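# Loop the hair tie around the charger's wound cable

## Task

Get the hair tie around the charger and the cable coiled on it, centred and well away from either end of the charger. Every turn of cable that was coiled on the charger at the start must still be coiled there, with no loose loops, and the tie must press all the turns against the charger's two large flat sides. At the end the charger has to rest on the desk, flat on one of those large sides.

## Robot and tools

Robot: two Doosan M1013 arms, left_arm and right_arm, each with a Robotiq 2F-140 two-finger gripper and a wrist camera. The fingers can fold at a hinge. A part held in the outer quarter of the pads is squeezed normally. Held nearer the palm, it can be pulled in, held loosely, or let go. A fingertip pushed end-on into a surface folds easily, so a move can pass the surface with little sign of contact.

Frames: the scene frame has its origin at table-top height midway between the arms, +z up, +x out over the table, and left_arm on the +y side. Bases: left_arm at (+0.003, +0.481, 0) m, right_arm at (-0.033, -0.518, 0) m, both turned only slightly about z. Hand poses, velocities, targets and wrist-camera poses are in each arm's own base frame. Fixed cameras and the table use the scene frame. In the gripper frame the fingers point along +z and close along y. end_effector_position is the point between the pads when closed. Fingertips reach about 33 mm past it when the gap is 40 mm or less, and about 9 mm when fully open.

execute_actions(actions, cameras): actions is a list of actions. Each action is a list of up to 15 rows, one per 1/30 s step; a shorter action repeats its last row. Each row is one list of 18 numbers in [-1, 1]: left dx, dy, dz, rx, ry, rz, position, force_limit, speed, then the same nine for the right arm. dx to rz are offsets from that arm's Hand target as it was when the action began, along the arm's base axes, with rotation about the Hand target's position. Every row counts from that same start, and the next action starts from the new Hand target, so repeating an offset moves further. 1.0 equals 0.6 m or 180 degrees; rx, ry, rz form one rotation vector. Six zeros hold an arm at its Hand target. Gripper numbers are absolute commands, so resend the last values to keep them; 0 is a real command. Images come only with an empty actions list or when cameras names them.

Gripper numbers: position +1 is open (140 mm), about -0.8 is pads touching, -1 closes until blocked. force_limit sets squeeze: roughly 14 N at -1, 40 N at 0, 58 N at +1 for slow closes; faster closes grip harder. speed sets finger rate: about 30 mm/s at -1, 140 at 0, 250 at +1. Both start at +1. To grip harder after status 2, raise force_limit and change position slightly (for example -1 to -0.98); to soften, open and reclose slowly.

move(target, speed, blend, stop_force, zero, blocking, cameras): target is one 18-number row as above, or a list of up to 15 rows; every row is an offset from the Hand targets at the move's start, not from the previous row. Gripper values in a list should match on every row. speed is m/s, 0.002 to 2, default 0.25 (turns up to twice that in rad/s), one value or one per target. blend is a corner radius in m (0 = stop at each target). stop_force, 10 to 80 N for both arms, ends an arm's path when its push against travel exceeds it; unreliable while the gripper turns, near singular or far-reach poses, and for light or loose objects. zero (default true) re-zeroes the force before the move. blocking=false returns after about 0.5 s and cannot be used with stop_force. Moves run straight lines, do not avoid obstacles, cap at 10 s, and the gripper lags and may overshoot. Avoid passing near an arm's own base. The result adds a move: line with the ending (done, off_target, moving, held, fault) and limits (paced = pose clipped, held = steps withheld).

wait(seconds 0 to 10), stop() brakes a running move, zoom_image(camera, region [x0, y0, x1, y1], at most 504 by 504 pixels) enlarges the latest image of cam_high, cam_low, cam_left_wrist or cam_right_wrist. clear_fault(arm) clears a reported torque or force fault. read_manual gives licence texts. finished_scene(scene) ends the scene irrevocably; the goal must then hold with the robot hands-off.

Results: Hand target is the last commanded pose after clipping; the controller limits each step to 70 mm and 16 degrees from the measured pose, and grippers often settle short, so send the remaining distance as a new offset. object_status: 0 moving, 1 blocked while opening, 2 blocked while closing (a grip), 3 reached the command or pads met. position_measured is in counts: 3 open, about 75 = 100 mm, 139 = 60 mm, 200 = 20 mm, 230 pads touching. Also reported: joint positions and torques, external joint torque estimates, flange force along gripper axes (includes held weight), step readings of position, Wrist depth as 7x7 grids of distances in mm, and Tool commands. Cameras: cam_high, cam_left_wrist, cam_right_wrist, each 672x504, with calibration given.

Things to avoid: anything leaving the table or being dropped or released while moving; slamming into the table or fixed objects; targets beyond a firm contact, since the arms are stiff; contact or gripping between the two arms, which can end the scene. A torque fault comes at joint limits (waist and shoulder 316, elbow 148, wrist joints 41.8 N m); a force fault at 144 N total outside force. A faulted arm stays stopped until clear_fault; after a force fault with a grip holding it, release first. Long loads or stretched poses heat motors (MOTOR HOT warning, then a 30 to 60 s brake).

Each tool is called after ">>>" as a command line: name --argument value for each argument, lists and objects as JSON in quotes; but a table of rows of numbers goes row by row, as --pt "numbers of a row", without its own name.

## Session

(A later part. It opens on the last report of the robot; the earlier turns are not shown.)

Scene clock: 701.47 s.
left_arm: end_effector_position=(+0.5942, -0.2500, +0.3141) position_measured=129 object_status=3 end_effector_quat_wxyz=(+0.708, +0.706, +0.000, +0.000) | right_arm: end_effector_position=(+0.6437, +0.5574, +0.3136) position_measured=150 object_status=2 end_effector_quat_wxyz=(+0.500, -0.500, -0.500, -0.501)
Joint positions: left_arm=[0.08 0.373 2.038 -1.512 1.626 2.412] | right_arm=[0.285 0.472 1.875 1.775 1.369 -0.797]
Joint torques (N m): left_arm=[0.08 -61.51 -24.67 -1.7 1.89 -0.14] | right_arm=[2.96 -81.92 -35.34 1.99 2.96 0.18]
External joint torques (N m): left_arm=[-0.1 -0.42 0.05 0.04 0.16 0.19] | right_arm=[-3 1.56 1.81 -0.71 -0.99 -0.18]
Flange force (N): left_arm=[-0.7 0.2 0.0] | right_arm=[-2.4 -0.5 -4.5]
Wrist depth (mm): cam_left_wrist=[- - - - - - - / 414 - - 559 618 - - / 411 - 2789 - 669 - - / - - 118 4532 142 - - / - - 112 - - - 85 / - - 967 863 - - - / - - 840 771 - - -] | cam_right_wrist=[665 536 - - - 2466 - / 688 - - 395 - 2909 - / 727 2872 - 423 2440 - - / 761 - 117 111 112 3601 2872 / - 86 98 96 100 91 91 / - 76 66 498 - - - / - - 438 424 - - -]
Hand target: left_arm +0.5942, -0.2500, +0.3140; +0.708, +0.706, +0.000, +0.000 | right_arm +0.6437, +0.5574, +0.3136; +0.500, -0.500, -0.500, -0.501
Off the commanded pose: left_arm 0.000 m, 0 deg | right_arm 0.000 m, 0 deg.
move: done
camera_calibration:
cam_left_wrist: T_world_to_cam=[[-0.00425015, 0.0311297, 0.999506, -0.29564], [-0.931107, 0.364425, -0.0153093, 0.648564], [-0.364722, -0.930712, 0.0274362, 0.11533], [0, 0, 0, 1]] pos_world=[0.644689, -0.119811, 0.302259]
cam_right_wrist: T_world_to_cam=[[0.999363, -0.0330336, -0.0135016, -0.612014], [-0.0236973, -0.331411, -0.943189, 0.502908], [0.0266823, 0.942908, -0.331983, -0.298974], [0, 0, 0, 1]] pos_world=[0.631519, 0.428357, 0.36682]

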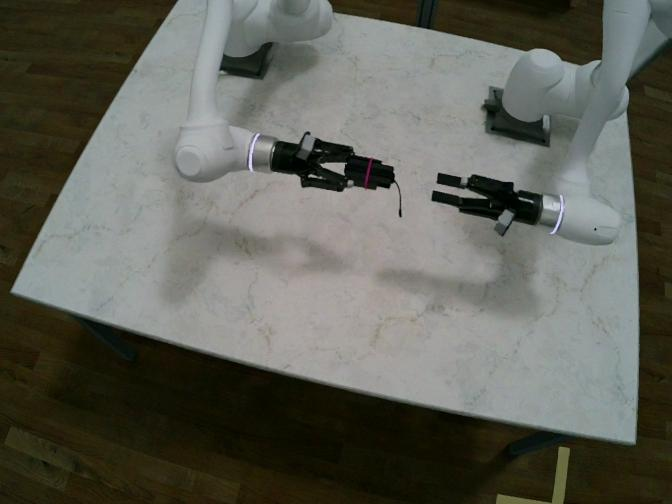

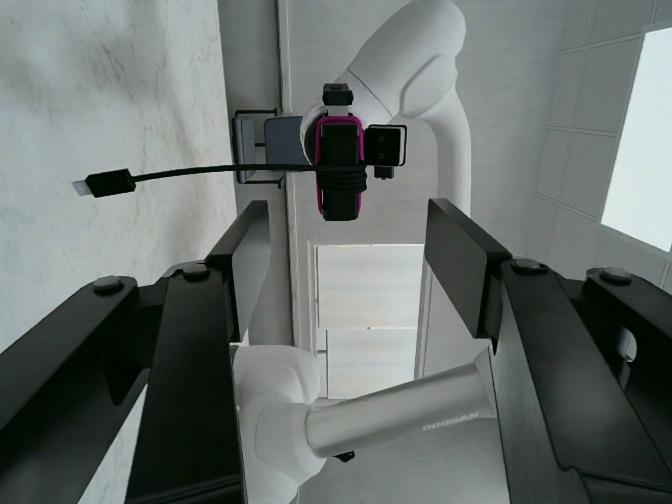

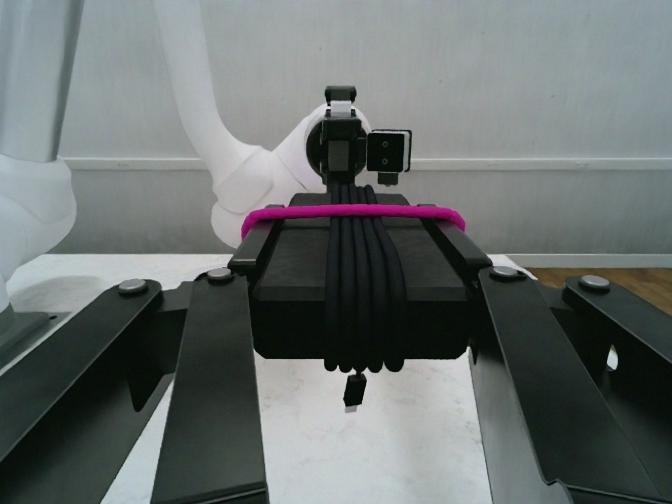

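>>> move --target '[0,-0.2617,0,0,0,0,0.0,0,-1,0,0,0,0,0,0,-1,-0.5,-1]' --speed 0.08 --cameras '["all"]'

Scene clock: 754.93 s.
left_arm: end_effector_position=(+0.5942, -0.4070, +0.3140) position_measured=129 object_status=3 end_effector_quat_wxyz=(+0.708, +0.706, +0.000, +0.000) | right_arm: end_effector_position=(+0.6437, +0.5574, +0.3136) position_measured=150 object_status=2 end_effector_quat_wxyz=(+0.500, -0.500, -0.500, -0.501)
Joint positions: left_arm=[-0.182 0.372 2.04 -1.708 1.451 2.42] | right_arm=[0.285 0.472 1.875 1.775 1.369 -0.797]
Joint torques (N m): left_arm=[1.36 -62.97 -25.24 -2.2 1.68 -0.06] | right_arm=[2.87 -82.15 -35.39 2 2.98 0.17]
External joint torques (N m): left_arm=[-1.37 0.12 -0.11 0 0.4 0.1] | right_arm=[-2.83 1.66 1.84 -0.74 -1.01 -0.17]
Flange force (N): left_arm=[-0.1 -0.4 1.9] | right_arm=[-2.6 -0.4 -4.3]
Wrist depth (mm): cam_left_wrist=[436 625 3347 - 407 421 - / 440 - 2501 198 450 - 2719 / 443 - - 133 - 491 - / 439 - 118 - 130 571 2559 / - - 112 - - - 85 / - - 926 958 - - - / - - 771 716 - - -] | cam_right_wrist=[630 452 2521 2161 2182 - - / 671 - - 194 - - - / 705 480 460 191 2521 3025 2985 / 734 - 117 117 113 2549 3288 / - 86 98 96 100 91 91 / - 76 66 519 - - - / - - 441 440 - - -]
Hand target: left_arm +0.5942, -0.4071, +0.3140; +0.708, +0.706, +0.000, +0.000 | right_arm +0.6437, +0.5574, +0.3136; +0.500, -0.500, -0.500, -0.501
Off the commanded pose: left_arm 0.000 m, 0 deg | right_arm 0.000 m, 0 deg.
move: done
camera_calibration:
cam_left_wrist: T_world_to_cam=[[-0.00425015, 0.0311297, 0.999506, -0.290653], [-0.931107, 0.364425, -0.0153093, 0.705778], [-0.364722, -0.930712, 0.0274362, -0.0307894], [0, 0, 0, 1]] pos_world=[0.644689, -0.276811, 0.302159]
cam_right_wrist: T_world_to_cam=[[0.999363, -0.0330336, -0.0135016, -0.612014], [-0.0236973, -0.331411, -0.943189, 0.502908], [0.0266823, 0.942908, -0.331983, -0.298974], [0, 0, 0, 1]] pos_world=[0.631519, 0.428357, 0.36682]

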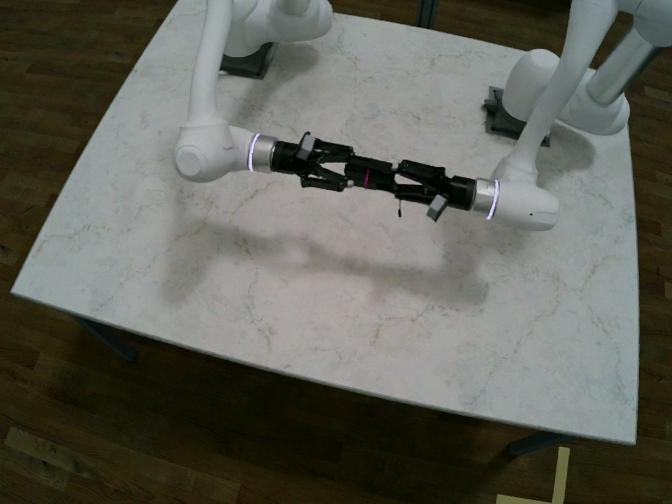

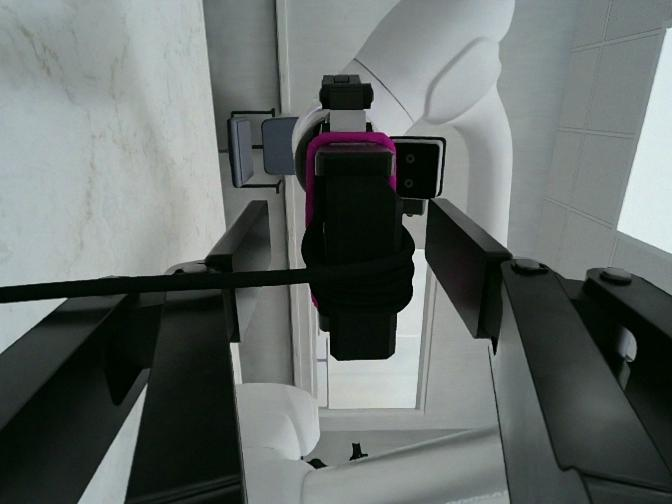

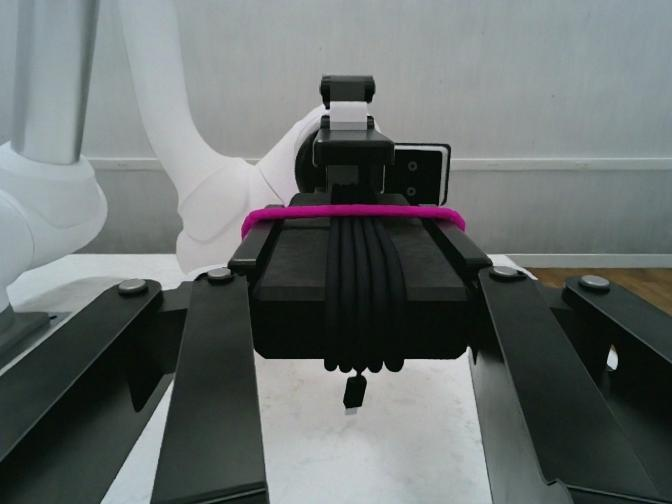

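>>> move --target '[0,0,0,0,0,0,-1,0,-1,0,0,0,0,0,0,-1,-0.5,-1]' --cameras '["all"]'

>>> wait --seconds 1

Scene clock: 763.00 s.
left_arm: end_effector_position=(+0.5942, -0.4071, +0.3141) position_measured=184 object_status=0 end_effector_quat_wxyz=(+0.708, +0.706, +0.000, +0.000) | right_arm: end_effector_position=(+0.6437, +0.5573, +0.3136) position_measured=150 object_status=2 end_effector_quat_wxyz=(+0.500, -0.500, -0.500, -0.500)
Joint positions: left_arm=[-0.182 0.372 2.04 -1.709 1.451 2.42] | right_arm=[0.285 0.472 1.875 1.775 1.369 -0.797]
Joint torques (N m): left_arm=[-1.22 -51.39 -18.15 1.44 -3.3 -0.15] | right_arm=[5.83 -95.57 -44.16 6.25 7.96 0.1]
External joint torques (N m): left_arm=[1.2 -11.71 -7.27 -3.65 5.39 0.2] | right_arm=[-5.79 14.92 10.57 -4.98 -5.98 -0.1]
Flange force (N): left_arm=[-0.4 17.0 -3.3] | right_arm=[-19.3 0.3 -8.0]
Wrist depth (mm): cam_left_wrist=[- - 3399 - 404 - 2940 / - - 3751 197 433 3566 - / 462 - 4835 133 3751 4105 - / - - 98 108 - - - / - - 87 - - 80 - / - - - - - - - / - - - 755 - - -] | cam_right_wrist=[630 - - - - 2521 - / 677 472 - 210 - 2008 - / 700 471 461 183 3491 - - / 746 886 117 121 112 2549 3025 / - 86 98 96 100 91 91 / - 76 66 520 - - - / - - 436 435 - - -]
Hand target: left_arm +0.5942, -0.4071, +0.3140; +0.708, +0.706, +0.000, +0.000 | right_arm +0.6437, +0.5574, +0.3136; +0.500, -0.500, -0.500, -0.501
Off the commanded pose: left_arm 0.000 m, 0 deg | right_arm 0.000 m, 0 deg.
move: done
camera_calibration:
cam_left_wrist: T_world_to_cam=[[-0.00431094, 0.031259, 0.999502, -0.290673], [-0.931141, 0.364335, -0.0154105, 0.705937], [-0.364635, -0.930743, 0.0275359, -0.0309438], [0, 0, 0, 1]] pos_world=[0.64479, -0.276912, 0.30226]
cam_right_wrist: T_world_to_cam=[[0.999361, -0.0330676, -0.0135954, -0.611966], [-0.0237971, -0.331409, -0.943187, 0.502875], [0.0266833, 0.942908, -0.331984, -0.299007], [0, 0, 0, 1]] pos_world=[0.63152, 0.428357, 0.36672]

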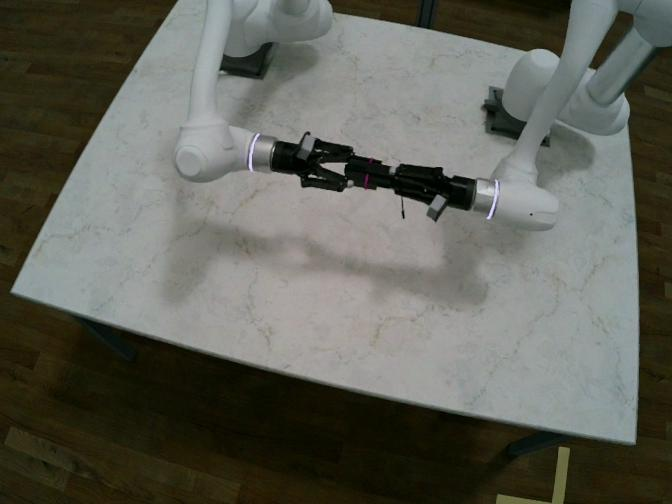

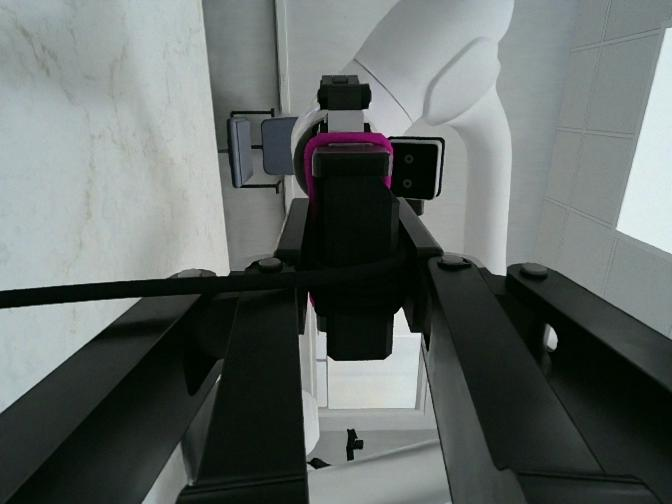

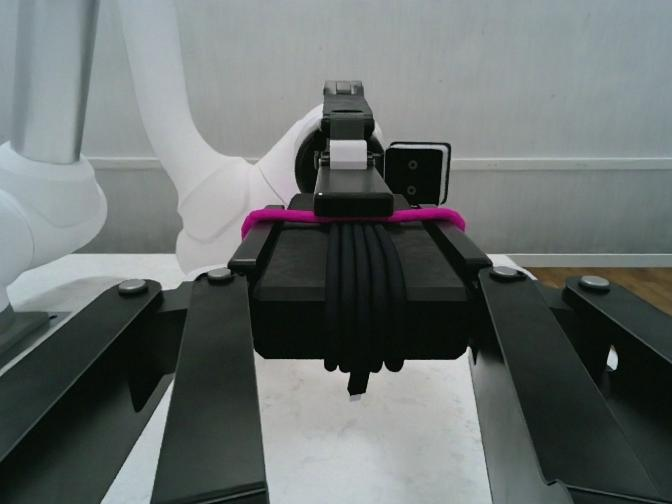

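Scene clock: 764.00 s.
left_arm: end_effector_position=(+0.5942, -0.4071, +0.3140) position_measured=184 object_status=2 end_effector_quat_wxyz=(+0.708, +0.706, +0.000, +0.000) | right_arm: end_effector_position=(+0.6437, +0.5574, +0.3136) position_measured=150 object_status=2 end_effector_quat_wxyz=(+0.500, -0.500, -0.500, -0.501)
Joint positions: left_arm=[-0.182 0.372 2.04 -1.709 1.451 2.42] | right_arm=[0.285 0.472 1.875 1.775 1.369 -0.797]
Joint torques (N m): left_arm=[-1.54 -50.83 -17.99 1.53 -3.27 -0.19] | right_arm=[5.88 -95.74 -44.3 6.34 7.96 0.12]
External joint torques (N m): left_arm=[1.5 -12.39 -7.43 -3.75 5.36 0.23] | right_arm=[-5.85 15.52 10.81 -5.09 -5.99 -0.12]
Flange force (N): left_arm=[-0.9 17.9 -3.8] | right_arm=[-20.1 0.6 -8.1]
Wrist depth (mm): cam_left_wrist=[- - - 3108 401 - - / - - 5725 193 440 - - / - - - 135 - 504 - / 406 - 98 - - 100 - / - - 87 - 79 80 - / - - - - - - - / - - - 735 - - -] | cam_right_wrist=[627 452 3337 - - - - / 673 - - 213 3151 3025 2388 / 700 470 458 183 2466 - - / 723 - 117 120 122 117 2701 / - 86 98 96 102 91 91 / - 76 66 519 - - - / - - 441 438 - - -]
Hand target: left_arm +0.5942, -0.4071, +0.3140; +0.708, +0.706, +0.000, +0.000 | right_arm +0.6437, +0.5574, +0.3136; +0.500, -0.500, -0.500, -0.501
Tool commands: left_gripper/position=-1.0 left_gripper/force_limit=+0.0 left_gripper/speed=-1.0 right_gripper/position=-1.0 right_gripper/force_limit=-0.5 right_gripper/speed=-1.0
Off the commanded pose: left_arm 0.000 m, 0 deg | right_arm 0.000 m, 0 deg.
wait: 1.00 s; at rest by 0.17 s

>>> move --target '[0,0,0,0,0,0,-1,0,-1,0,0,0,0,0,0,-0.14,-0.5,-1]'

>>> move --target '[0,0,0,0,0,0,-1,0,-1,0,-0.2,0,0,0,0,-0.14,-0.5,-1]' --speed 0.08 --cameras '["all"]'

Scene clock: 770.43 s.
left_arm: end_effector_position=(+0.5941, -0.4071, +0.3139) position_measured=184 object_status=2 end_effector_quat_wxyz=(+0.708, +0.707, +0.000, +0.000) | right_arm: end_effector_position=(+0.6438, +0.5574, +0.3137) position_measured=147 object_status=3 end_effector_quat_wxyz=(+0.500, -0.500, -0.500, -0.501)
Joint positions: left_arm=[-0.182 0.372 2.04 -1.708 1.451 2.42] | right_arm=[0.285 0.472 1.874 1.775 1.369 -0.797]
Joint torques (N m): left_arm=[-0.36 -64.42 -25.55 -2.37 2.69 -0.12] | right_arm=[2.62 -80.37 -35.05 1.92 2.21 0.17]
External joint torques (N m): left_arm=[0.39 1.22 0.08 0.15 -0.6 0.17] | right_arm=[-2.56 -0.47 1.4 -0.64 -0.23 -0.18]
Flange force (N): left_arm=[1.3 -1.8 0.0] | right_arm=[-0.1 -2.1 -5.1]
Wrist depth (mm): cam_left_wrist=[- - - - 402 - 3247 / 482 - 4029 192 429 - - / - - 4944 133 - 4266 - / 434 - 100 106 100 562 - / - - 87 110 - 80 - / - - - - - - - / - - - 758 - - -] | cam_right_wrist=[629 444 - - - - - / 665 473 - 201 - - - / 696 462 462 165 2836 - - / 730 - 119 124 116 2414 3066 / - 91 91 98 100 - 91 / - - 66 522 - - - / - - - 441 - - -]
Hand target: left_arm +0.5942, -0.4071, +0.3140; +0.708, +0.706, +0.000, +0.000 | right_arm +0.6437, +0.5574, +0.3136; +0.500, -0.500, -0.500, -0.501
Off the commanded pose: left_arm 0.000 m, 0 deg | right_arm 0.000 m, 0 deg.
move: done

Scene clock: 772.30 s.
left_arm: end_effector_position=(+0.5942, -0.4071, +0.3140) position_measured=191 object_status=2 end_effector_quat_wxyz=(+0.708, +0.706, +0.000, +0.000) | right_arm: end_effector_position=(+0.6437, +0.4375, +0.3136) position_measured=147 object_status=3 end_effector_quat_wxyz=(+0.500, -0.500, -0.500, -0.501)
Joint positions: left_arm=[-0.182 0.372 2.04 -1.709 1.451 2.42] | right_arm=[0.109 0.436 1.935 1.65 1.496 -0.804]
Joint torques (N m): left_arm=[0.89 -65.07 -26.64 -3.11 2.81 -0.1] | right_arm=[4.41 -75.14 -32.82 1.48 2.14 0.18]
External joint torques (N m): left_arm=[-0.82 1.89 1.26 0.9 -0.73 0.15] | right_arm=[-4.23 -0.97 0.35 0.17 -0.15 -0.18]
Flange force (N): left_arm=[-0.3 -3.1 1.0] | right_arm=[0.7 -1.3 -6.4]
Wrist depth (mm): cam_left_wrist=[485 - - 3509 511 - - / 467 - 3956 529 561 - - / - - 3751 - 604 - - / - - 98 117 118 - - / - - - - - 79 - / - - - - - - - / - - - - - - -] | cam_right_wrist=[825 713 - - - - 2947 / 774 816 - 379 - - - / 791 886 - 249 2801 - - / 749 - 124 199 144 2493 3720 / - 91 91 723 127 91 91 / - - 66 544 544 - - / - - - 439 - - -]
Hand target: left_arm +0.5942, -0.4071, +0.3140; +0.708, +0.706, +0.000, +0.000 | right_arm +0.6437, +0.4374, +0.3136; +0.500, -0.500, -0.500, -0.501
Off the commanded pose: left_arm 0.000 m, 0 deg | right_arm 0.000 m, 0 deg.
move: done
camera_calibration:
cam_left_wrist: T_world_to_cam=[[-0.00425015, 0.0311297, 0.999506, -0.29065], [-0.931107, 0.364425, -0.0153093, 0.705814], [-0.364722, -0.930712, 0.0274362, -0.0308825], [0, 0, 0, 1]] pos_world=[0.644689, -0.276911, 0.302159]
cam_right_wrist: T_world_to_cam=[[0.999363, -0.0330336, -0.0135016, -0.615975], [-0.0236973, -0.331411, -0.943189, 0.463172], [0.0266823, 0.942908, -0.331983, -0.185919], [0, 0, 0, 1]] pos_world=[0.631519, 0.308457, 0.36682]

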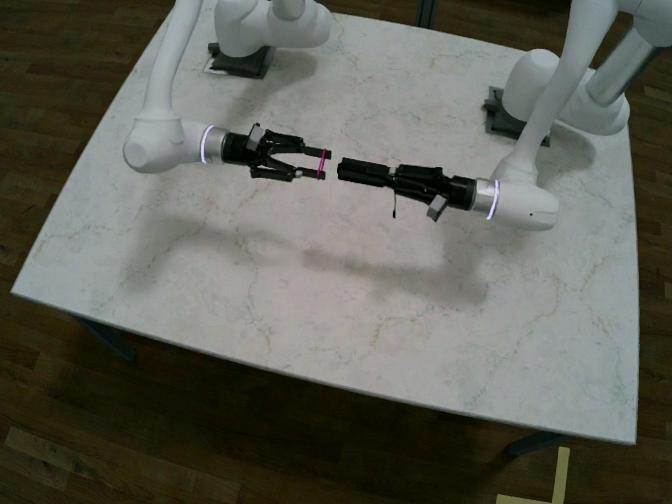

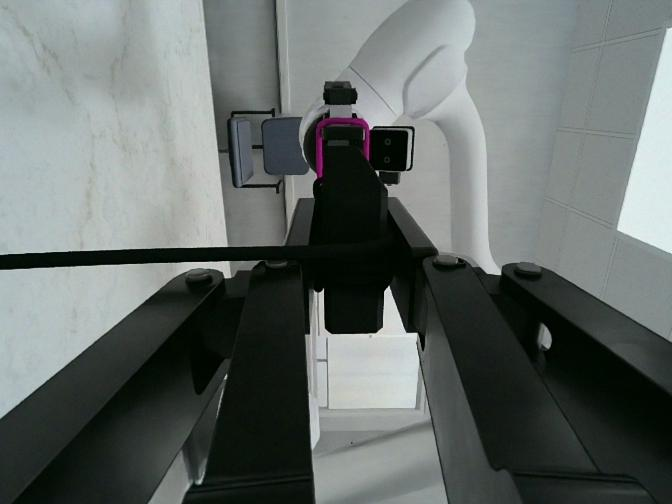

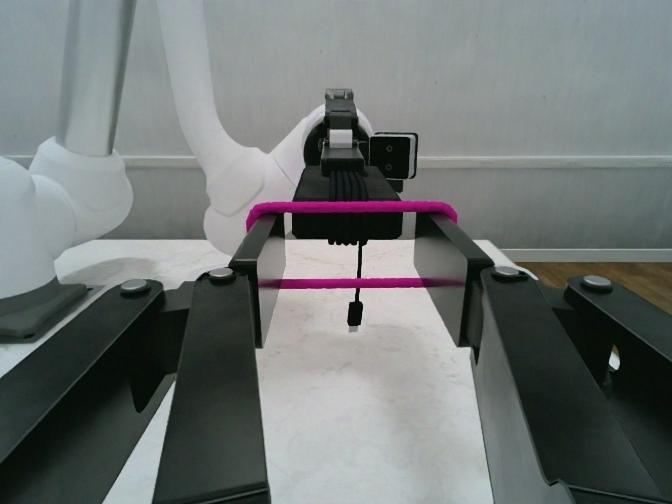

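>>> zoom_image --camera "cam_high" --region '[220, 110, 480, 230]'

>>> zoom_image --camera "cam_right_wrist" --region '[200, 130, 500, 360]'

Scaled by 1.938 from the camera's 672x504 image, which has a finer 960x720 frame.

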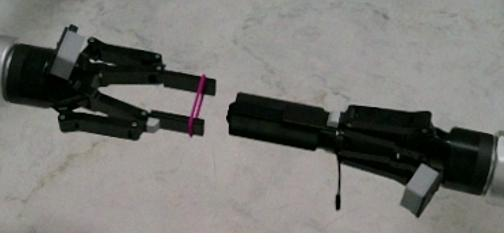

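Scaled by 1.680 from the camera's 672x504 image, which has a finer 960x720 frame.

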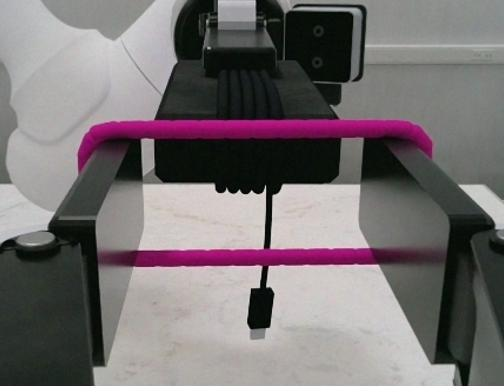

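>>> move --target '[0,0,0,0,0,0,-1,0,-1,0,0.2042,0,0,0,0,-0.14,-0.5,-1]' --speed 0.06 --cameras '["cam_high","cam_right_wrist"]'

>>> move --target '[0,0,0,0,0,0,-1,0,-1,0,0,0,0,0,0,-1,-0.5,-1]'

>>> move --pt "0 0 0 0 0 0 0.1 1 -1 0 0 0 0 0 0 -1 -0.5 -1" --pt "0 -0.0117 0 0 0 0 0.1 1 -1 0 0 0 0 0 0 -1 -0.5 -1" --pt "0 -0.0117 0 0 0 0 -1 1 -1 0 0 0 0 0 0 -1 -0.5 -1" --cameras '["cam_left_wrist","cam_high","cam_right_wrist"]'

Scene clock: 797.60 s.
left_arm: end_effector_position=(+0.5942, -0.4070, +0.3140) position_measured=191 object_status=2 end_effector_quat_wxyz=(+0.708, +0.706, +0.000, +0.000) | right_arm: end_effector_position=(+0.6438, +0.5598, +0.3136) position_measured=146 object_status=3 end_effector_quat_wxyz=(+0.500, -0.500, -0.500, -0.501)
Joint positions: left_arm=[-0.182 0.372 2.04 -1.709 1.451 2.42] | right_arm=[0.289 0.473 1.873 1.777 1.367 -0.797]
Joint torques (N m): left_arm=[-15.9 -63.18 -27.99 -2.66 2.49 -0.08] | right_arm=[20.75 -79.73 -38.44 1.48 2.6 0.18]
External joint torques (N m): left_arm=[15.92 0.16 2.58 0.44 -0.4 0.13] | right_arm=[-20.84 -0.91 4.86 -0.21 -0.63 -0.18]
Flange force (N): left_arm=[0.1 -1.6 -26.9] | right_arm=[-1.3 -1.9 -32.6]
Wrist depth (mm): cam_left_wrist=[461 577 3626 3566 - - - / - - 3956 189 426 - - / 433 - - 131 - 520 - / - - 97 124 118 554 2590 / - - - - - 79 - / - - - - - - - / - - - - - - -] | cam_right_wrist=[623 441 - - - - 2339 / 673 494 3241 199 - - - / 709 489 457 181 - - - / 741 - 114 125 122 117 3720 / - 91 82 83 86 85 91 / - 66 83 80 84 - 79 / - - - 438 437 - -]
Hand target: left_arm +0.5942, -0.4071, +0.3140; +0.708, +0.706, +0.000, +0.000 | right_arm +0.6437, +0.5599, +0.3136; +0.500, -0.500, -0.500, -0.501
Off the commanded pose: left_arm 0.000 m, 0 deg | right_arm 0.000 m, 0 deg.
move: done
camera_calibration:
cam_right_wrist: T_world_to_cam=[[0.999363, -0.0330336, -0.0135016, -0.611935], [-0.0236973, -0.331411, -0.943189, 0.503703], [0.0266823, 0.942908, -0.331983, -0.301237], [0, 0, 0, 1]] pos_world=[0.631519, 0.430757, 0.36682]
Images, in order (width x height): cam_high 672x504, cam_right_wrist 672x504.

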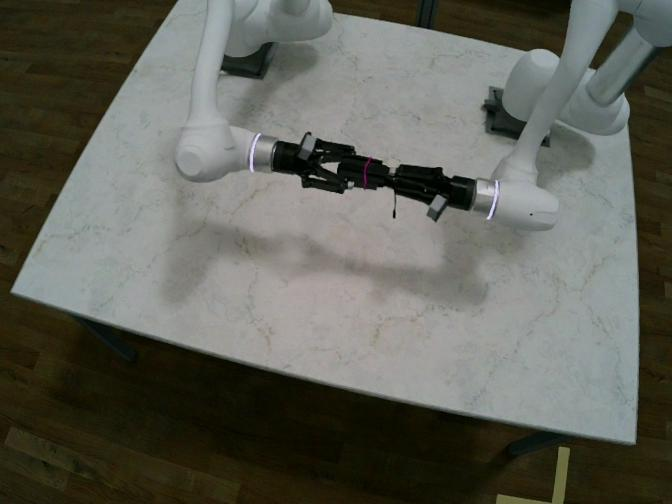

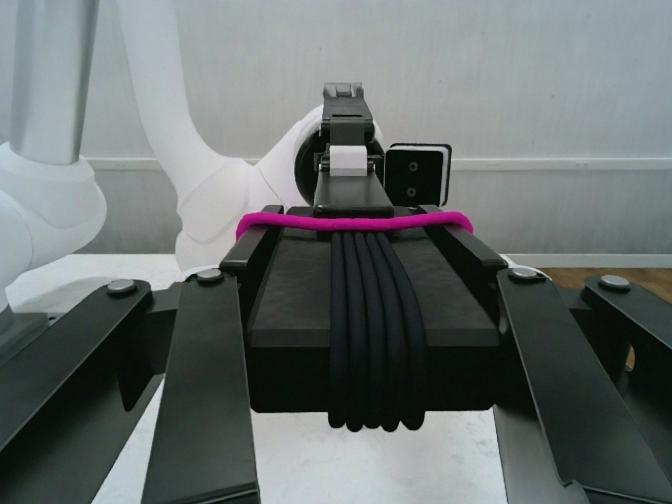

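Scene clock: 798.10 s.
left_arm: end_effector_position=(+0.5942, -0.4070, +0.3140) position_measured=191 object_status=2 end_effector_quat_wxyz=(+0.708, +0.706, +0.000, +0.000) | right_arm: end_effector_position=(+0.6437, +0.5599, +0.3136) position_measured=148 object_status=2 end_effector_quat_wxyz=(+0.500, -0.500, -0.500, -0.501)
Joint positions: left_arm=[-0.182 0.372 2.04 -1.709 1.451 2.42] | right_arm=[0.289 0.473 1.873 1.777 1.367 -0.797]
Joint torques (N m): left_arm=[-19.83 -63.43 -28.45 -2.68 2.48 -0.1] | right_arm=[24.54 -78.99 -38.45 1.6 2.52 0.19]
External joint torques (N m): left_arm=[19.8 0.27 3.07 0.46 -0.39 0.14] | right_arm=[-24.59 -1.55 4.87 -0.33 -0.55 -0.2]
Flange force (N): left_arm=[0.4 -2.0 -33.4] | right_arm=[-0.5 -1.0 -38.3]
Wrist depth (mm): cam_left_wrist=[- - - - 407 - 2901 / - - 4440 188 430 3817 - / 409 - 2863 135 - 536 - / 427 567 99 124 118 562 - / - - - 113 - 79 - / - - - - - - - / - - - - - - -] | cam_right_wrist=[622 448 - - 2339 - - / 671 461 - 220 - - - / 705 2985 458 182 3025 3846 - / 749 828 113 126 122 2985 5277 / - 91 82 86 86 85 91 / - 66 83 80 84 - 79 / - - 439 437 435 - -]
Hand target: left_arm +0.5942, -0.4071, +0.3140; +0.708, +0.706, +0.000, +0.000 | right_arm +0.6437, +0.5599, +0.3136; +0.500, -0.500, -0.500, -0.501
Off the commanded pose: left_arm 0.000 m, 0 deg | right_arm 0.000 m, 0 deg.
move: done

Scene clock: 802.77 s.
left_arm: end_effector_position=(+0.5942, -0.4141, +0.3140) position_measured=187 object_status=0 end_effector_quat_wxyz=(+0.708, +0.706, +0.000, +0.000) | right_arm: end_effector_position=(+0.6437, +0.5599, +0.3136) position_measured=148 object_status=2 end_effector_quat_wxyz=(+0.500, -0.500, -0.500, -0.501)
Joint positions: left_arm=[-0.194 0.373 2.038 -1.717 1.443 2.42] | right_arm=[0.289 0.473 1.873 1.777 1.367 -0.797]
Joint torques (N m): left_arm=[-2 -65.1 -26.93 -3.06 2.73 -0.2] | right_arm=[5.73 -79.95 -34.64 1.23 2.22 0.02]
External joint torques (N m): left_arm=[1.92 2.5 1.54 0.83 -0.66 0.25] | right_arm=[-5.73 -0.48 1.11 0.03 -0.25 -0.03]
Flange force (N): left_arm=[0.7 -4.2 -3.4] | right_arm=[0.1 -0.4 -8.7]
Wrist depth (mm): cam_left_wrist=[442 - - - 389 412 3751 / - - 3509 170 434 - 3199 / - - - 125 519 499 - / - - - - 123 541 - / - - 87 119 - 79 2825 / - - - 4944 - - - / - - - 892 - - -] | cam_right_wrist=[622 432 - - 2578 - - / 665 465 - 213 - - - / 702 459 450 167 4052 - - / 723 - 113 121 124 4363 3386 / - 91 82 83 84 85 91 / - 66 83 79 84 - 79 / - - 441 440 439 - -]
Hand target: left_arm +0.5942, -0.4141, +0.3140; +0.708, +0.706, +0.000, +0.000 | right_arm +0.6437, +0.5599, +0.3136; +0.500, -0.500, -0.500, -0.501
Off the commanded pose: left_arm 0.000 m, 0 deg | right_arm 0.000 m, 0 deg.
move: done
camera_calibration:
cam_left_wrist: T_world_to_cam=[[-0.0042533, 0.0311299, 0.999506, -0.29043], [-0.931141, 0.364338, -0.0153098, 0.708363], [-0.364635, -0.930746, 0.0274367, -0.0374633], [0, 0, 0, 1]] pos_world=[0.64469, -0.283911, 0.302159]
cam_right_wrist: T_world_to_cam=[[0.999363, -0.0330336, -0.0135016, -0.611932], [-0.0236973, -0.331411, -0.943189, 0.503736], [0.0266823, 0.942908, -0.331983, -0.301331], [0, 0, 0, 1]] pos_world=[0.631519, 0.430857, 0.36682]

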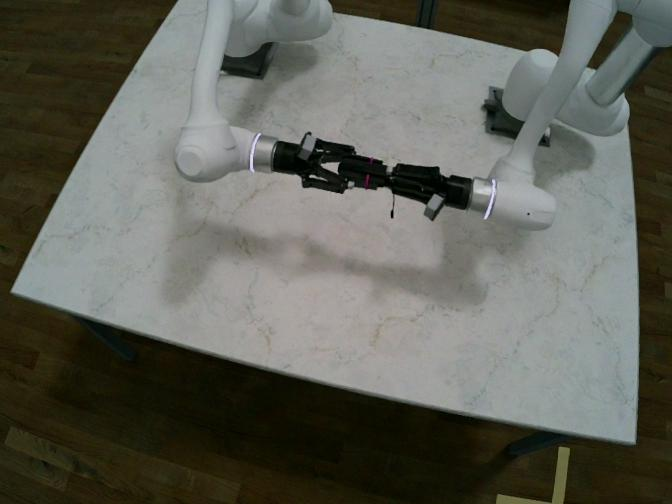

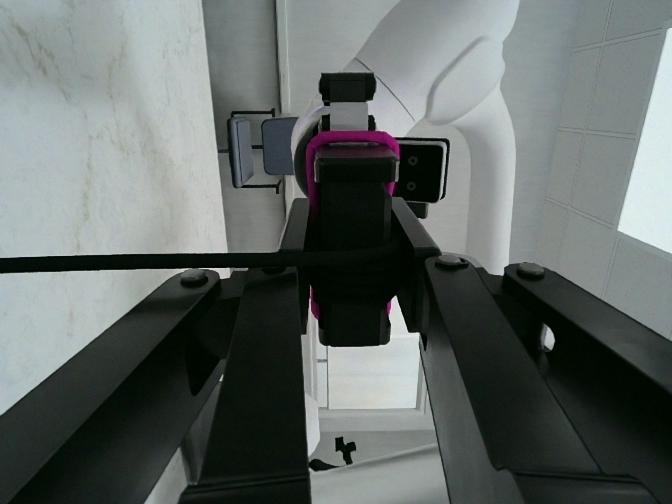

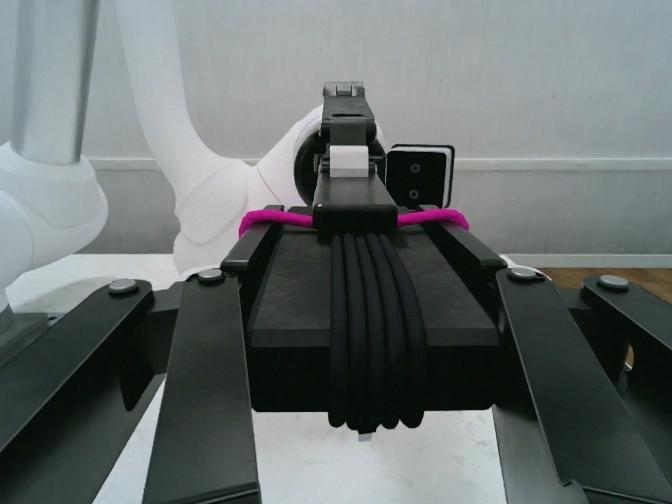

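>>> move --target '[0,0,0,0,0,0,-1,1,-1,0,0,0,0,0,0,-0.12,-0.5,-1]'

>>> move --target '[0,0,0,0,0,0,-1,1,-1,0,-0.2,0,0,0,0,-0.12,-0.5,-1]' --speed 0.04 --cameras '["all"]'

>>> zoom_image --camera "cam_right_wrist" --region '[200, 100, 500, 330]'

Scene clock: 809.37 s.
left_arm: end_effector_position=(+0.5942, -0.4141, +0.3140) position_measured=187 object_status=2 end_effector_quat_wxyz=(+0.708, +0.706, +0.000, +0.000) | right_arm: end_effector_position=(+0.6438, +0.5599, +0.3136) position_measured=144 object_status=3 end_effector_quat_wxyz=(+0.500, -0.500, -0.500, -0.501)
Joint positions: left_arm=[-0.194 0.373 2.038 -1.717 1.443 2.42] | right_arm=[0.289 0.473 1.873 1.777 1.367 -0.797]
Joint torques (N m): left_arm=[-0.38 -64.33 -26.05 -2.72 2.37 -0.2] | right_arm=[3.77 -80.98 -34.86 1.64 2.53 0.06]
External joint torques (N m): left_arm=[0.52 1.1 0.57 0.49 -0.28 0.25] | right_arm=[-3.72 0.79 1.39 -0.4 -0.57 -0.06]
Flange force (N): left_arm=[0.3 -2.0 -1.1] | right_arm=[-1.4 -0.2 -5.7]
Wrist depth (mm): cam_left_wrist=[- - 3885 - 393 424 - / - - 3453 182 425 3885 - / - - - 125 - 527 2417 / - - - 115 114 533 - / - - 87 - - 79 - / - - - - - - - / - - - - - - -] | cam_right_wrist=[618 437 2315 - - - 2947 / 660 450 - 190 - - - / 692 938 454 167 2549 - - / 709 922 119 122 125 2872 3108 / - 91 82 83 86 85 91 / - 66 83 80 84 - 79 / - - 437 437 441 - -]
Hand target: left_arm +0.5942, -0.4141, +0.3140; +0.708, +0.706, +0.000, +0.000 | right_arm +0.6437, +0.5599, +0.3136; +0.500, -0.500, -0.500, -0.501
Off the commanded pose: left_arm 0.000 m, 0 deg | right_arm 0.000 m, 0 deg.
move: done

Scene clock: 812.70 s.
left_arm: end_effector_position=(+0.5942, -0.4141, +0.3140) position_measured=187 object_status=2 end_effector_quat_wxyz=(+0.708, +0.706, +0.000, +0.000) | right_arm: end_effector_position=(+0.6437, +0.4400, +0.3136) position_measured=144 object_status=3 end_effector_quat_wxyz=(+0.500, -0.500, -0.500, -0.501)
Joint positions: left_arm=[-0.194 0.373 2.038 -1.717 1.443 2.42] | right_arm=[0.112 0.437 1.934 1.653 1.493 -0.804]
Joint torques (N m): left_arm=[0.54 -65.13 -26.64 -3.08 2.78 -0.09] | right_arm=[4.75 -75.28 -32.93 1.61 2.45 0.18]
External joint torques (N m): left_arm=[-0.5 1.82 1.23 0.86 -0.69 0.13] | right_arm=[-4.72 -0.95 0.39 0.06 -0.47 -0.18]
Flange force (N): left_arm=[-0.2 -2.9 0.5] | right_arm=[0.7 -1.3 -7.0]
Wrist depth (mm): cam_left_wrist=[- - 3399 3687 504 - - / - - 3153 479 548 - - / - - 3108 - 608 - - / - - 99 124 123 102 - / - - 87 - - 79 - / - - - - - - - / - - - - - - -] | cam_right_wrist=[718 727 - - - - - / 785 777 - 371 - - - / 796 911 576 238 3196 - - / 749 - 131 194 131 3601 3545 / - 87 91 675 132 85 88 / - 72 496 549 - - - / - - - 429 - - -]
Hand target: left_arm +0.5942, -0.4141, +0.3140; +0.708, +0.706, +0.000, +0.000 | right_arm +0.6437, +0.4399, +0.3136; +0.500, -0.500, -0.500, -0.501
Off the commanded pose: left_arm 0.000 m, 0 deg | right_arm 0.000 m, 0 deg.
move: done
camera_calibration:
cam_left_wrist: T_world_to_cam=[[-0.00425151, 0.0311293, 0.999506, -0.290431], [-0.931141, 0.364338, -0.0153079, 0.708362], [-0.364635, -0.930746, 0.0274367, -0.0374633], [0, 0, 0, 1]] pos_world=[0.64469, -0.283911, 0.302159]
cam_right_wrist: T_world_to_cam=[[0.999363, -0.0330336, -0.0135016, -0.615893], [-0.0236973, -0.331411, -0.943189, 0.464], [0.0266823, 0.942908, -0.331983, -0.188276], [0, 0, 0, 1]] pos_world=[0.631519, 0.310957, 0.36682]

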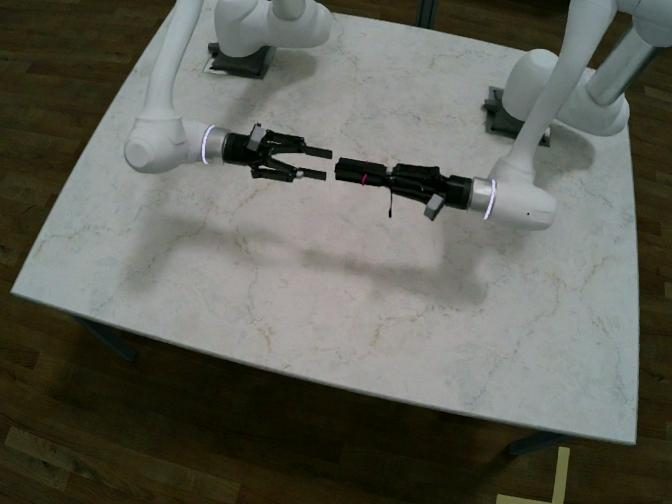

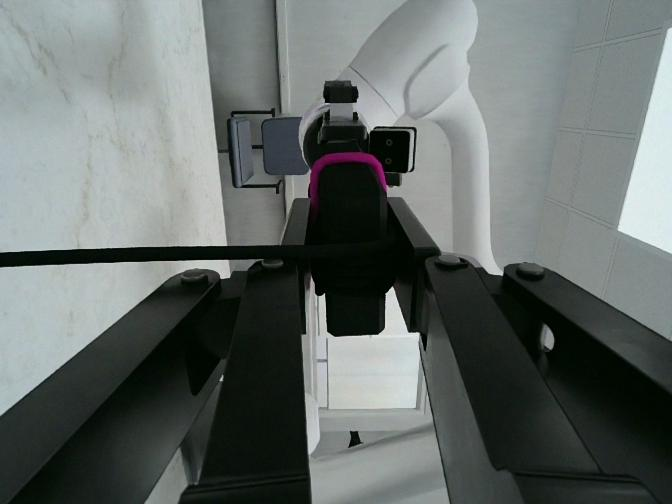

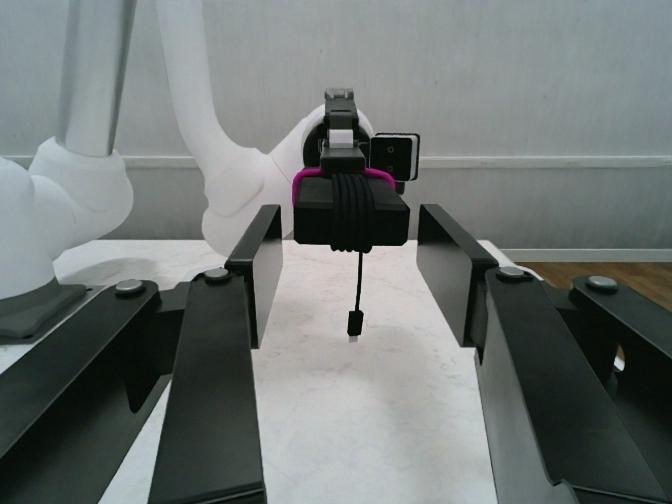

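Scaled by 1.680 from the camera's 672x504 image, which has a finer 960x720 frame.

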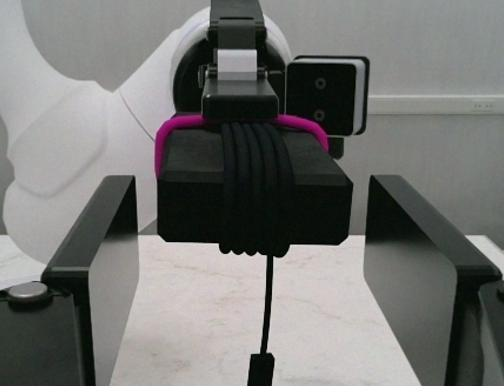

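>>> move --pt "0 0 0 0 0 0 -1 1 -1 0 -0.1 0.3 0 0 0 0.0 -0.5 -1" --pt "0 0 0 0 0 0 -1 1 -1 0 0.125 0.3 -0.5 0 0 0.0 -0.5 -1" --speed 0.35 --cameras '["all"]'

Scene clock: 830.07 s.
left_arm: end_effector_position=(+0.5942, -0.4141, +0.3140) position_measured=187 object_status=2 end_effector_quat_wxyz=(+0.708, +0.706, +0.000, +0.000) | right_arm: end_effector_position=(+0.6437, +0.5148, +0.4937) position_measured=129 object_status=3 end_effector_quat_wxyz=(+0.000, +0.707, +0.707, +0.001)
Joint positions: left_arm=[-0.194 0.373 2.038 -1.717 1.443 2.42] | right_arm=[0.632 0.463 0.893 0.001 1.784 0.632]
Joint torques (N m): left_arm=[0.52 -65.7 -26.83 -3.09 2.8 -0.06] | right_arm=[1.65 -87.61 -41.96 4.47 0.2 0.23]
External joint torques (N m): left_arm=[-0.54 2.43 1.36 0.85 -0.71 0.11] | right_arm=[-1.65 0.54 1.08 -0.24 -0.24 -0.23]
Flange force (N): left_arm=[0.2 -3.8 0.6] | right_arm=[-3.4 -0.6 2.9]
Wrist depth (mm): cam_left_wrist=[- - - 3509 - - - / - - 3399 4266 3626 - - / 458 - - - - - - / 433 - 99 117 152 - 214 / - - 87 136 - 79 - / - - - - - - - / - - - - - - -] | cam_right_wrist=[555 557 574 263 562 560 572 / 596 592 589 278 591 600 603 / 622 639 643 304 630 629 1464 / 658 658 135 673 149 656 1576 / - 92 105 761 718 91 86 / - 66 754 737 759 - 67 / - - 813 822 - - -]
Hand target: left_arm +0.5942, -0.4141, +0.3140; +0.708, +0.706, +0.000, +0.000 | right_arm +0.6437, +0.5149, +0.4936; +0.000, +0.707, +0.707, +0.001
Off the commanded pose: left_arm 0.000 m, 0 deg | right_arm 0.000 m, 0 deg.
move: done
camera_calibration:
cam_left_wrist: T_world_to_cam=[[-0.00425015, 0.0311297, 0.999506, -0.290432], [-0.931107, 0.364425, -0.0153093, 0.708365], [-0.364722, -0.930712, 0.0274362, -0.0373974], [0, 0, 0, 1]] pos_world=[0.644689, -0.283911, 0.302159]
cam_right_wrist: T_world_to_cam=[[0.999363, -0.0135057, 0.0330309, -0.644012], [-0.0236969, -0.943231, 0.33129, 0.344464], [0.0266814, -0.331862, -0.94295, 0.758776], [0, 0, 0, 1]] pos_world=[0.631519, 0.56802, 0.622643]

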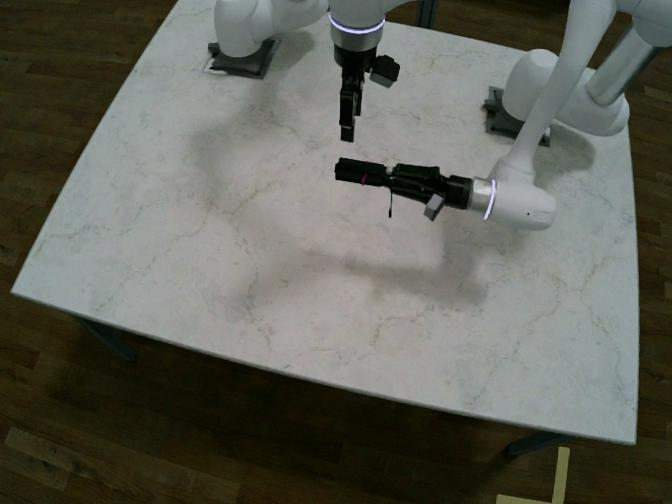

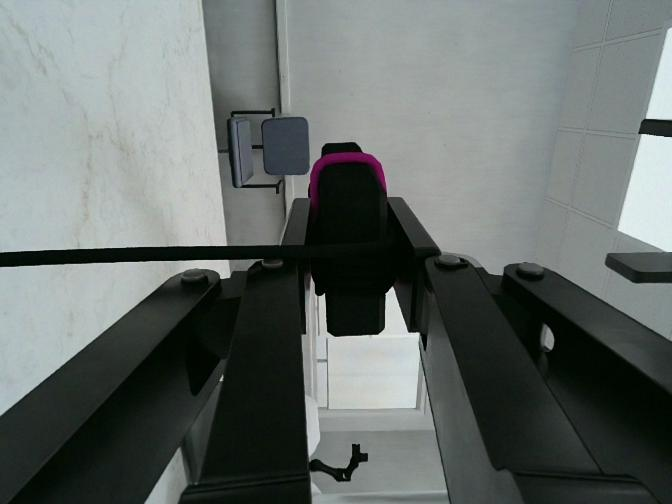

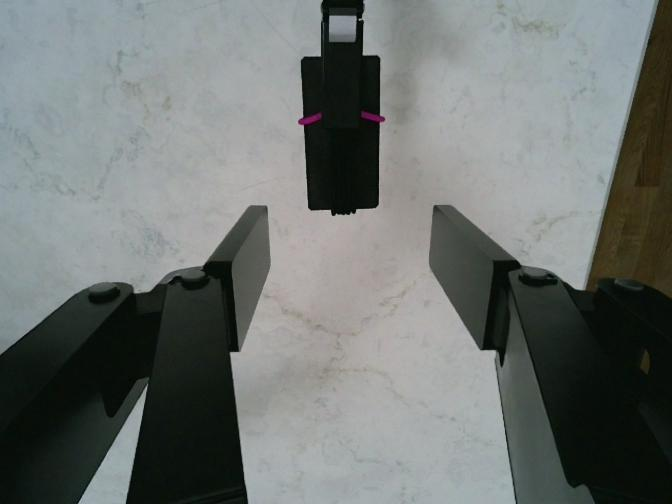

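>>> move --pt "0 0 0 0 0 0 -1 1 -1 0.0035 -0.0015 -0.251 0 0 0 0 -0.5 -1" --pt "0 0 0 0 0 0 -1 1 -1 0.0035 -0.0015 -0.251 0 0 0 -1 -0.3 -1" --speed 0.12

>>> wait --seconds 1 --cameras '["cam_right_wrist","cam_left_wrist"]'

Scene clock: 840.70 s.
left_arm: end_effector_position=(+0.5942, -0.4141, +0.3140) position_measured=187 object_status=2 end_effector_quat_wxyz=(+0.708, +0.706, +0.000, +0.000) | right_arm: end_effector_position=(+0.6458, +0.5140, +0.3430) position_measured=149 object_status=0 end_effector_quat_wxyz=(+0.000, +0.707, +0.707, +0.001)
Joint positions: left_arm=[-0.194 0.373 2.038 -1.717 1.443 2.42] | right_arm=[0.63 0.444 1.192 0.001 1.504 0.629]
Joint torques (N m): left_arm=[-2.07 -67.33 -25.45 -2.18 4.6 -0.07] | right_arm=[0.49 -82.98 -42.65 3.47 -1.74 0.44]
External joint torques (N m): left_arm=[2.02 4.12 0.02 -0.05 -2.51 0.12] | right_arm=[-0.43 -3.61 0.76 0.86 1.71 -0.44]
Flange force (N): left_arm=[5.2 -5.1 0.2] | right_arm=[-5.1 -4.7 -2.2]
Wrist depth (mm): cam_left_wrist=[- - - 3153 3453 - - / - - - - - 182 178 / 463 - - - - - 189 / - - 98 124 123 207 206 / - - 87 - - 79 - / - - - - - - - / - - - - - - -] | cam_right_wrist=[421 423 422 127 423 427 429 / 445 448 434 133 441 452 451 / 469 473 475 152 466 478 483 / 500 483 124 162 161 501 510 / - 85 91 539 144 91 91 / - - 559 583 - - - / - - - 637 - - -]
Hand target: left_arm +0.5942, -0.4141, +0.3140; +0.708, +0.706, +0.000, +0.000 | right_arm +0.6458, +0.5140, +0.3430; +0.000, +0.707, +0.707, +0.001
Off the commanded pose: left_arm 0.000 m, 0 deg | right_arm 0.000 m, 0 deg.
move: done

Scene clock: 841.70 s.
left_arm: end_effector_position=(+0.5942, -0.4141, +0.3140) position_measured=187 object_status=2 end_effector_quat_wxyz=(+0.708, +0.706, +0.000, +0.000) | right_arm: end_effector_position=(+0.6458, +0.5140, +0.3430) position_measured=149 object_status=2 end_effector_quat_wxyz=(+0.000, +0.707, +0.707, +0.001)
Joint positions: left_arm=[-0.194 0.373 2.038 -1.717 1.443 2.42] | right_arm=[0.63 0.444 1.192 0.001 1.504 0.629]
Joint torques (N m): left_arm=[-2.08 -67.13 -25.41 -2.18 4.53 -0.08] | right_arm=[0.4 -83.31 -42.63 3.48 -1.76 0.44]
External joint torques (N m): left_arm=[2.13 3.85 -0.05 -0.05 -2.45 0.12] | right_arm=[-0.39 -2.63 0.93 0.84 1.72 -0.44]
Flange force (N): left_arm=[5.0 -4.7 -0.1] | right_arm=[-4.3 -3.7 -1.8]
Wrist depth (mm): cam_left_wrist=[- 618 - 3509 3566 3064 - / - - 3199 - 4029 183 177 / 415 608 2686 - - - 189 / - - 98 124 124 207 205 / - - 87 - - 79 - / - - - 5059 - - - / - - - - - - -] | cam_right_wrist=[419 426 419 126 422 428 430 / 447 447 443 133 444 451 454 / 473 474 476 152 466 479 484 / 499 499 124 163 161 496 518 / - 85 91 539 143 91 91 / - - 562 577 - - - / - - - 623 - - -]
Hand target: left_arm +0.5942, -0.4141, +0.3140; +0.708, +0.706, +0.000, +0.000 | right_arm +0.6458, +0.5140, +0.3430; +0.000, +0.707, +0.707, +0.001
Tool commands: left_gripper/position=-1.0 left_gripper/force_limit=+1.0 left_gripper/speed=-1.0 right_gripper/position=-1.0 right_gripper/force_limit=-0.3 right_gripper/speed=-1.0
Off the commanded pose: left_arm 0.000 m, 0 deg | right_arm 0.000 m, 0 deg.
wait: 1.00 s; at rest by 0.17 s
camera_calibration:
cam_left_wrist: T_world_to_cam=[[-0.00425151, 0.0311293, 0.999506, -0.290431], [-0.931141, 0.364338, -0.0153079, 0.708362], [-0.364635, -0.930746, 0.0274367, -0.0374633], [0, 0, 0, 1]] pos_world=[0.64469, -0.283911, 0.302159]
cam_right_wrist: T_world_to_cam=[[0.999365, -0.0134076, 0.0329995, -0.641191], [-0.0235974, -0.94319, 0.331413, 0.393412], [0.0266814, -0.331982, -0.942908, 0.616461], [0, 0, 0, 1]] pos_world=[0.633619, 0.567119, 0.472043]
Images, in order (width x height): cam_left_wrist 672x504, cam_right_wrist 672x504.

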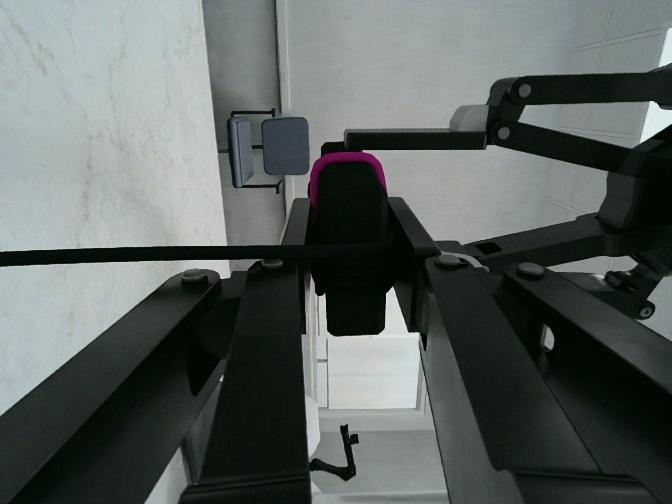

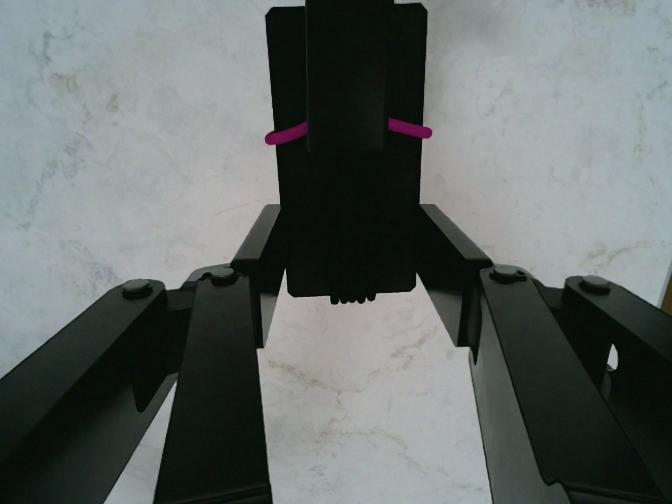

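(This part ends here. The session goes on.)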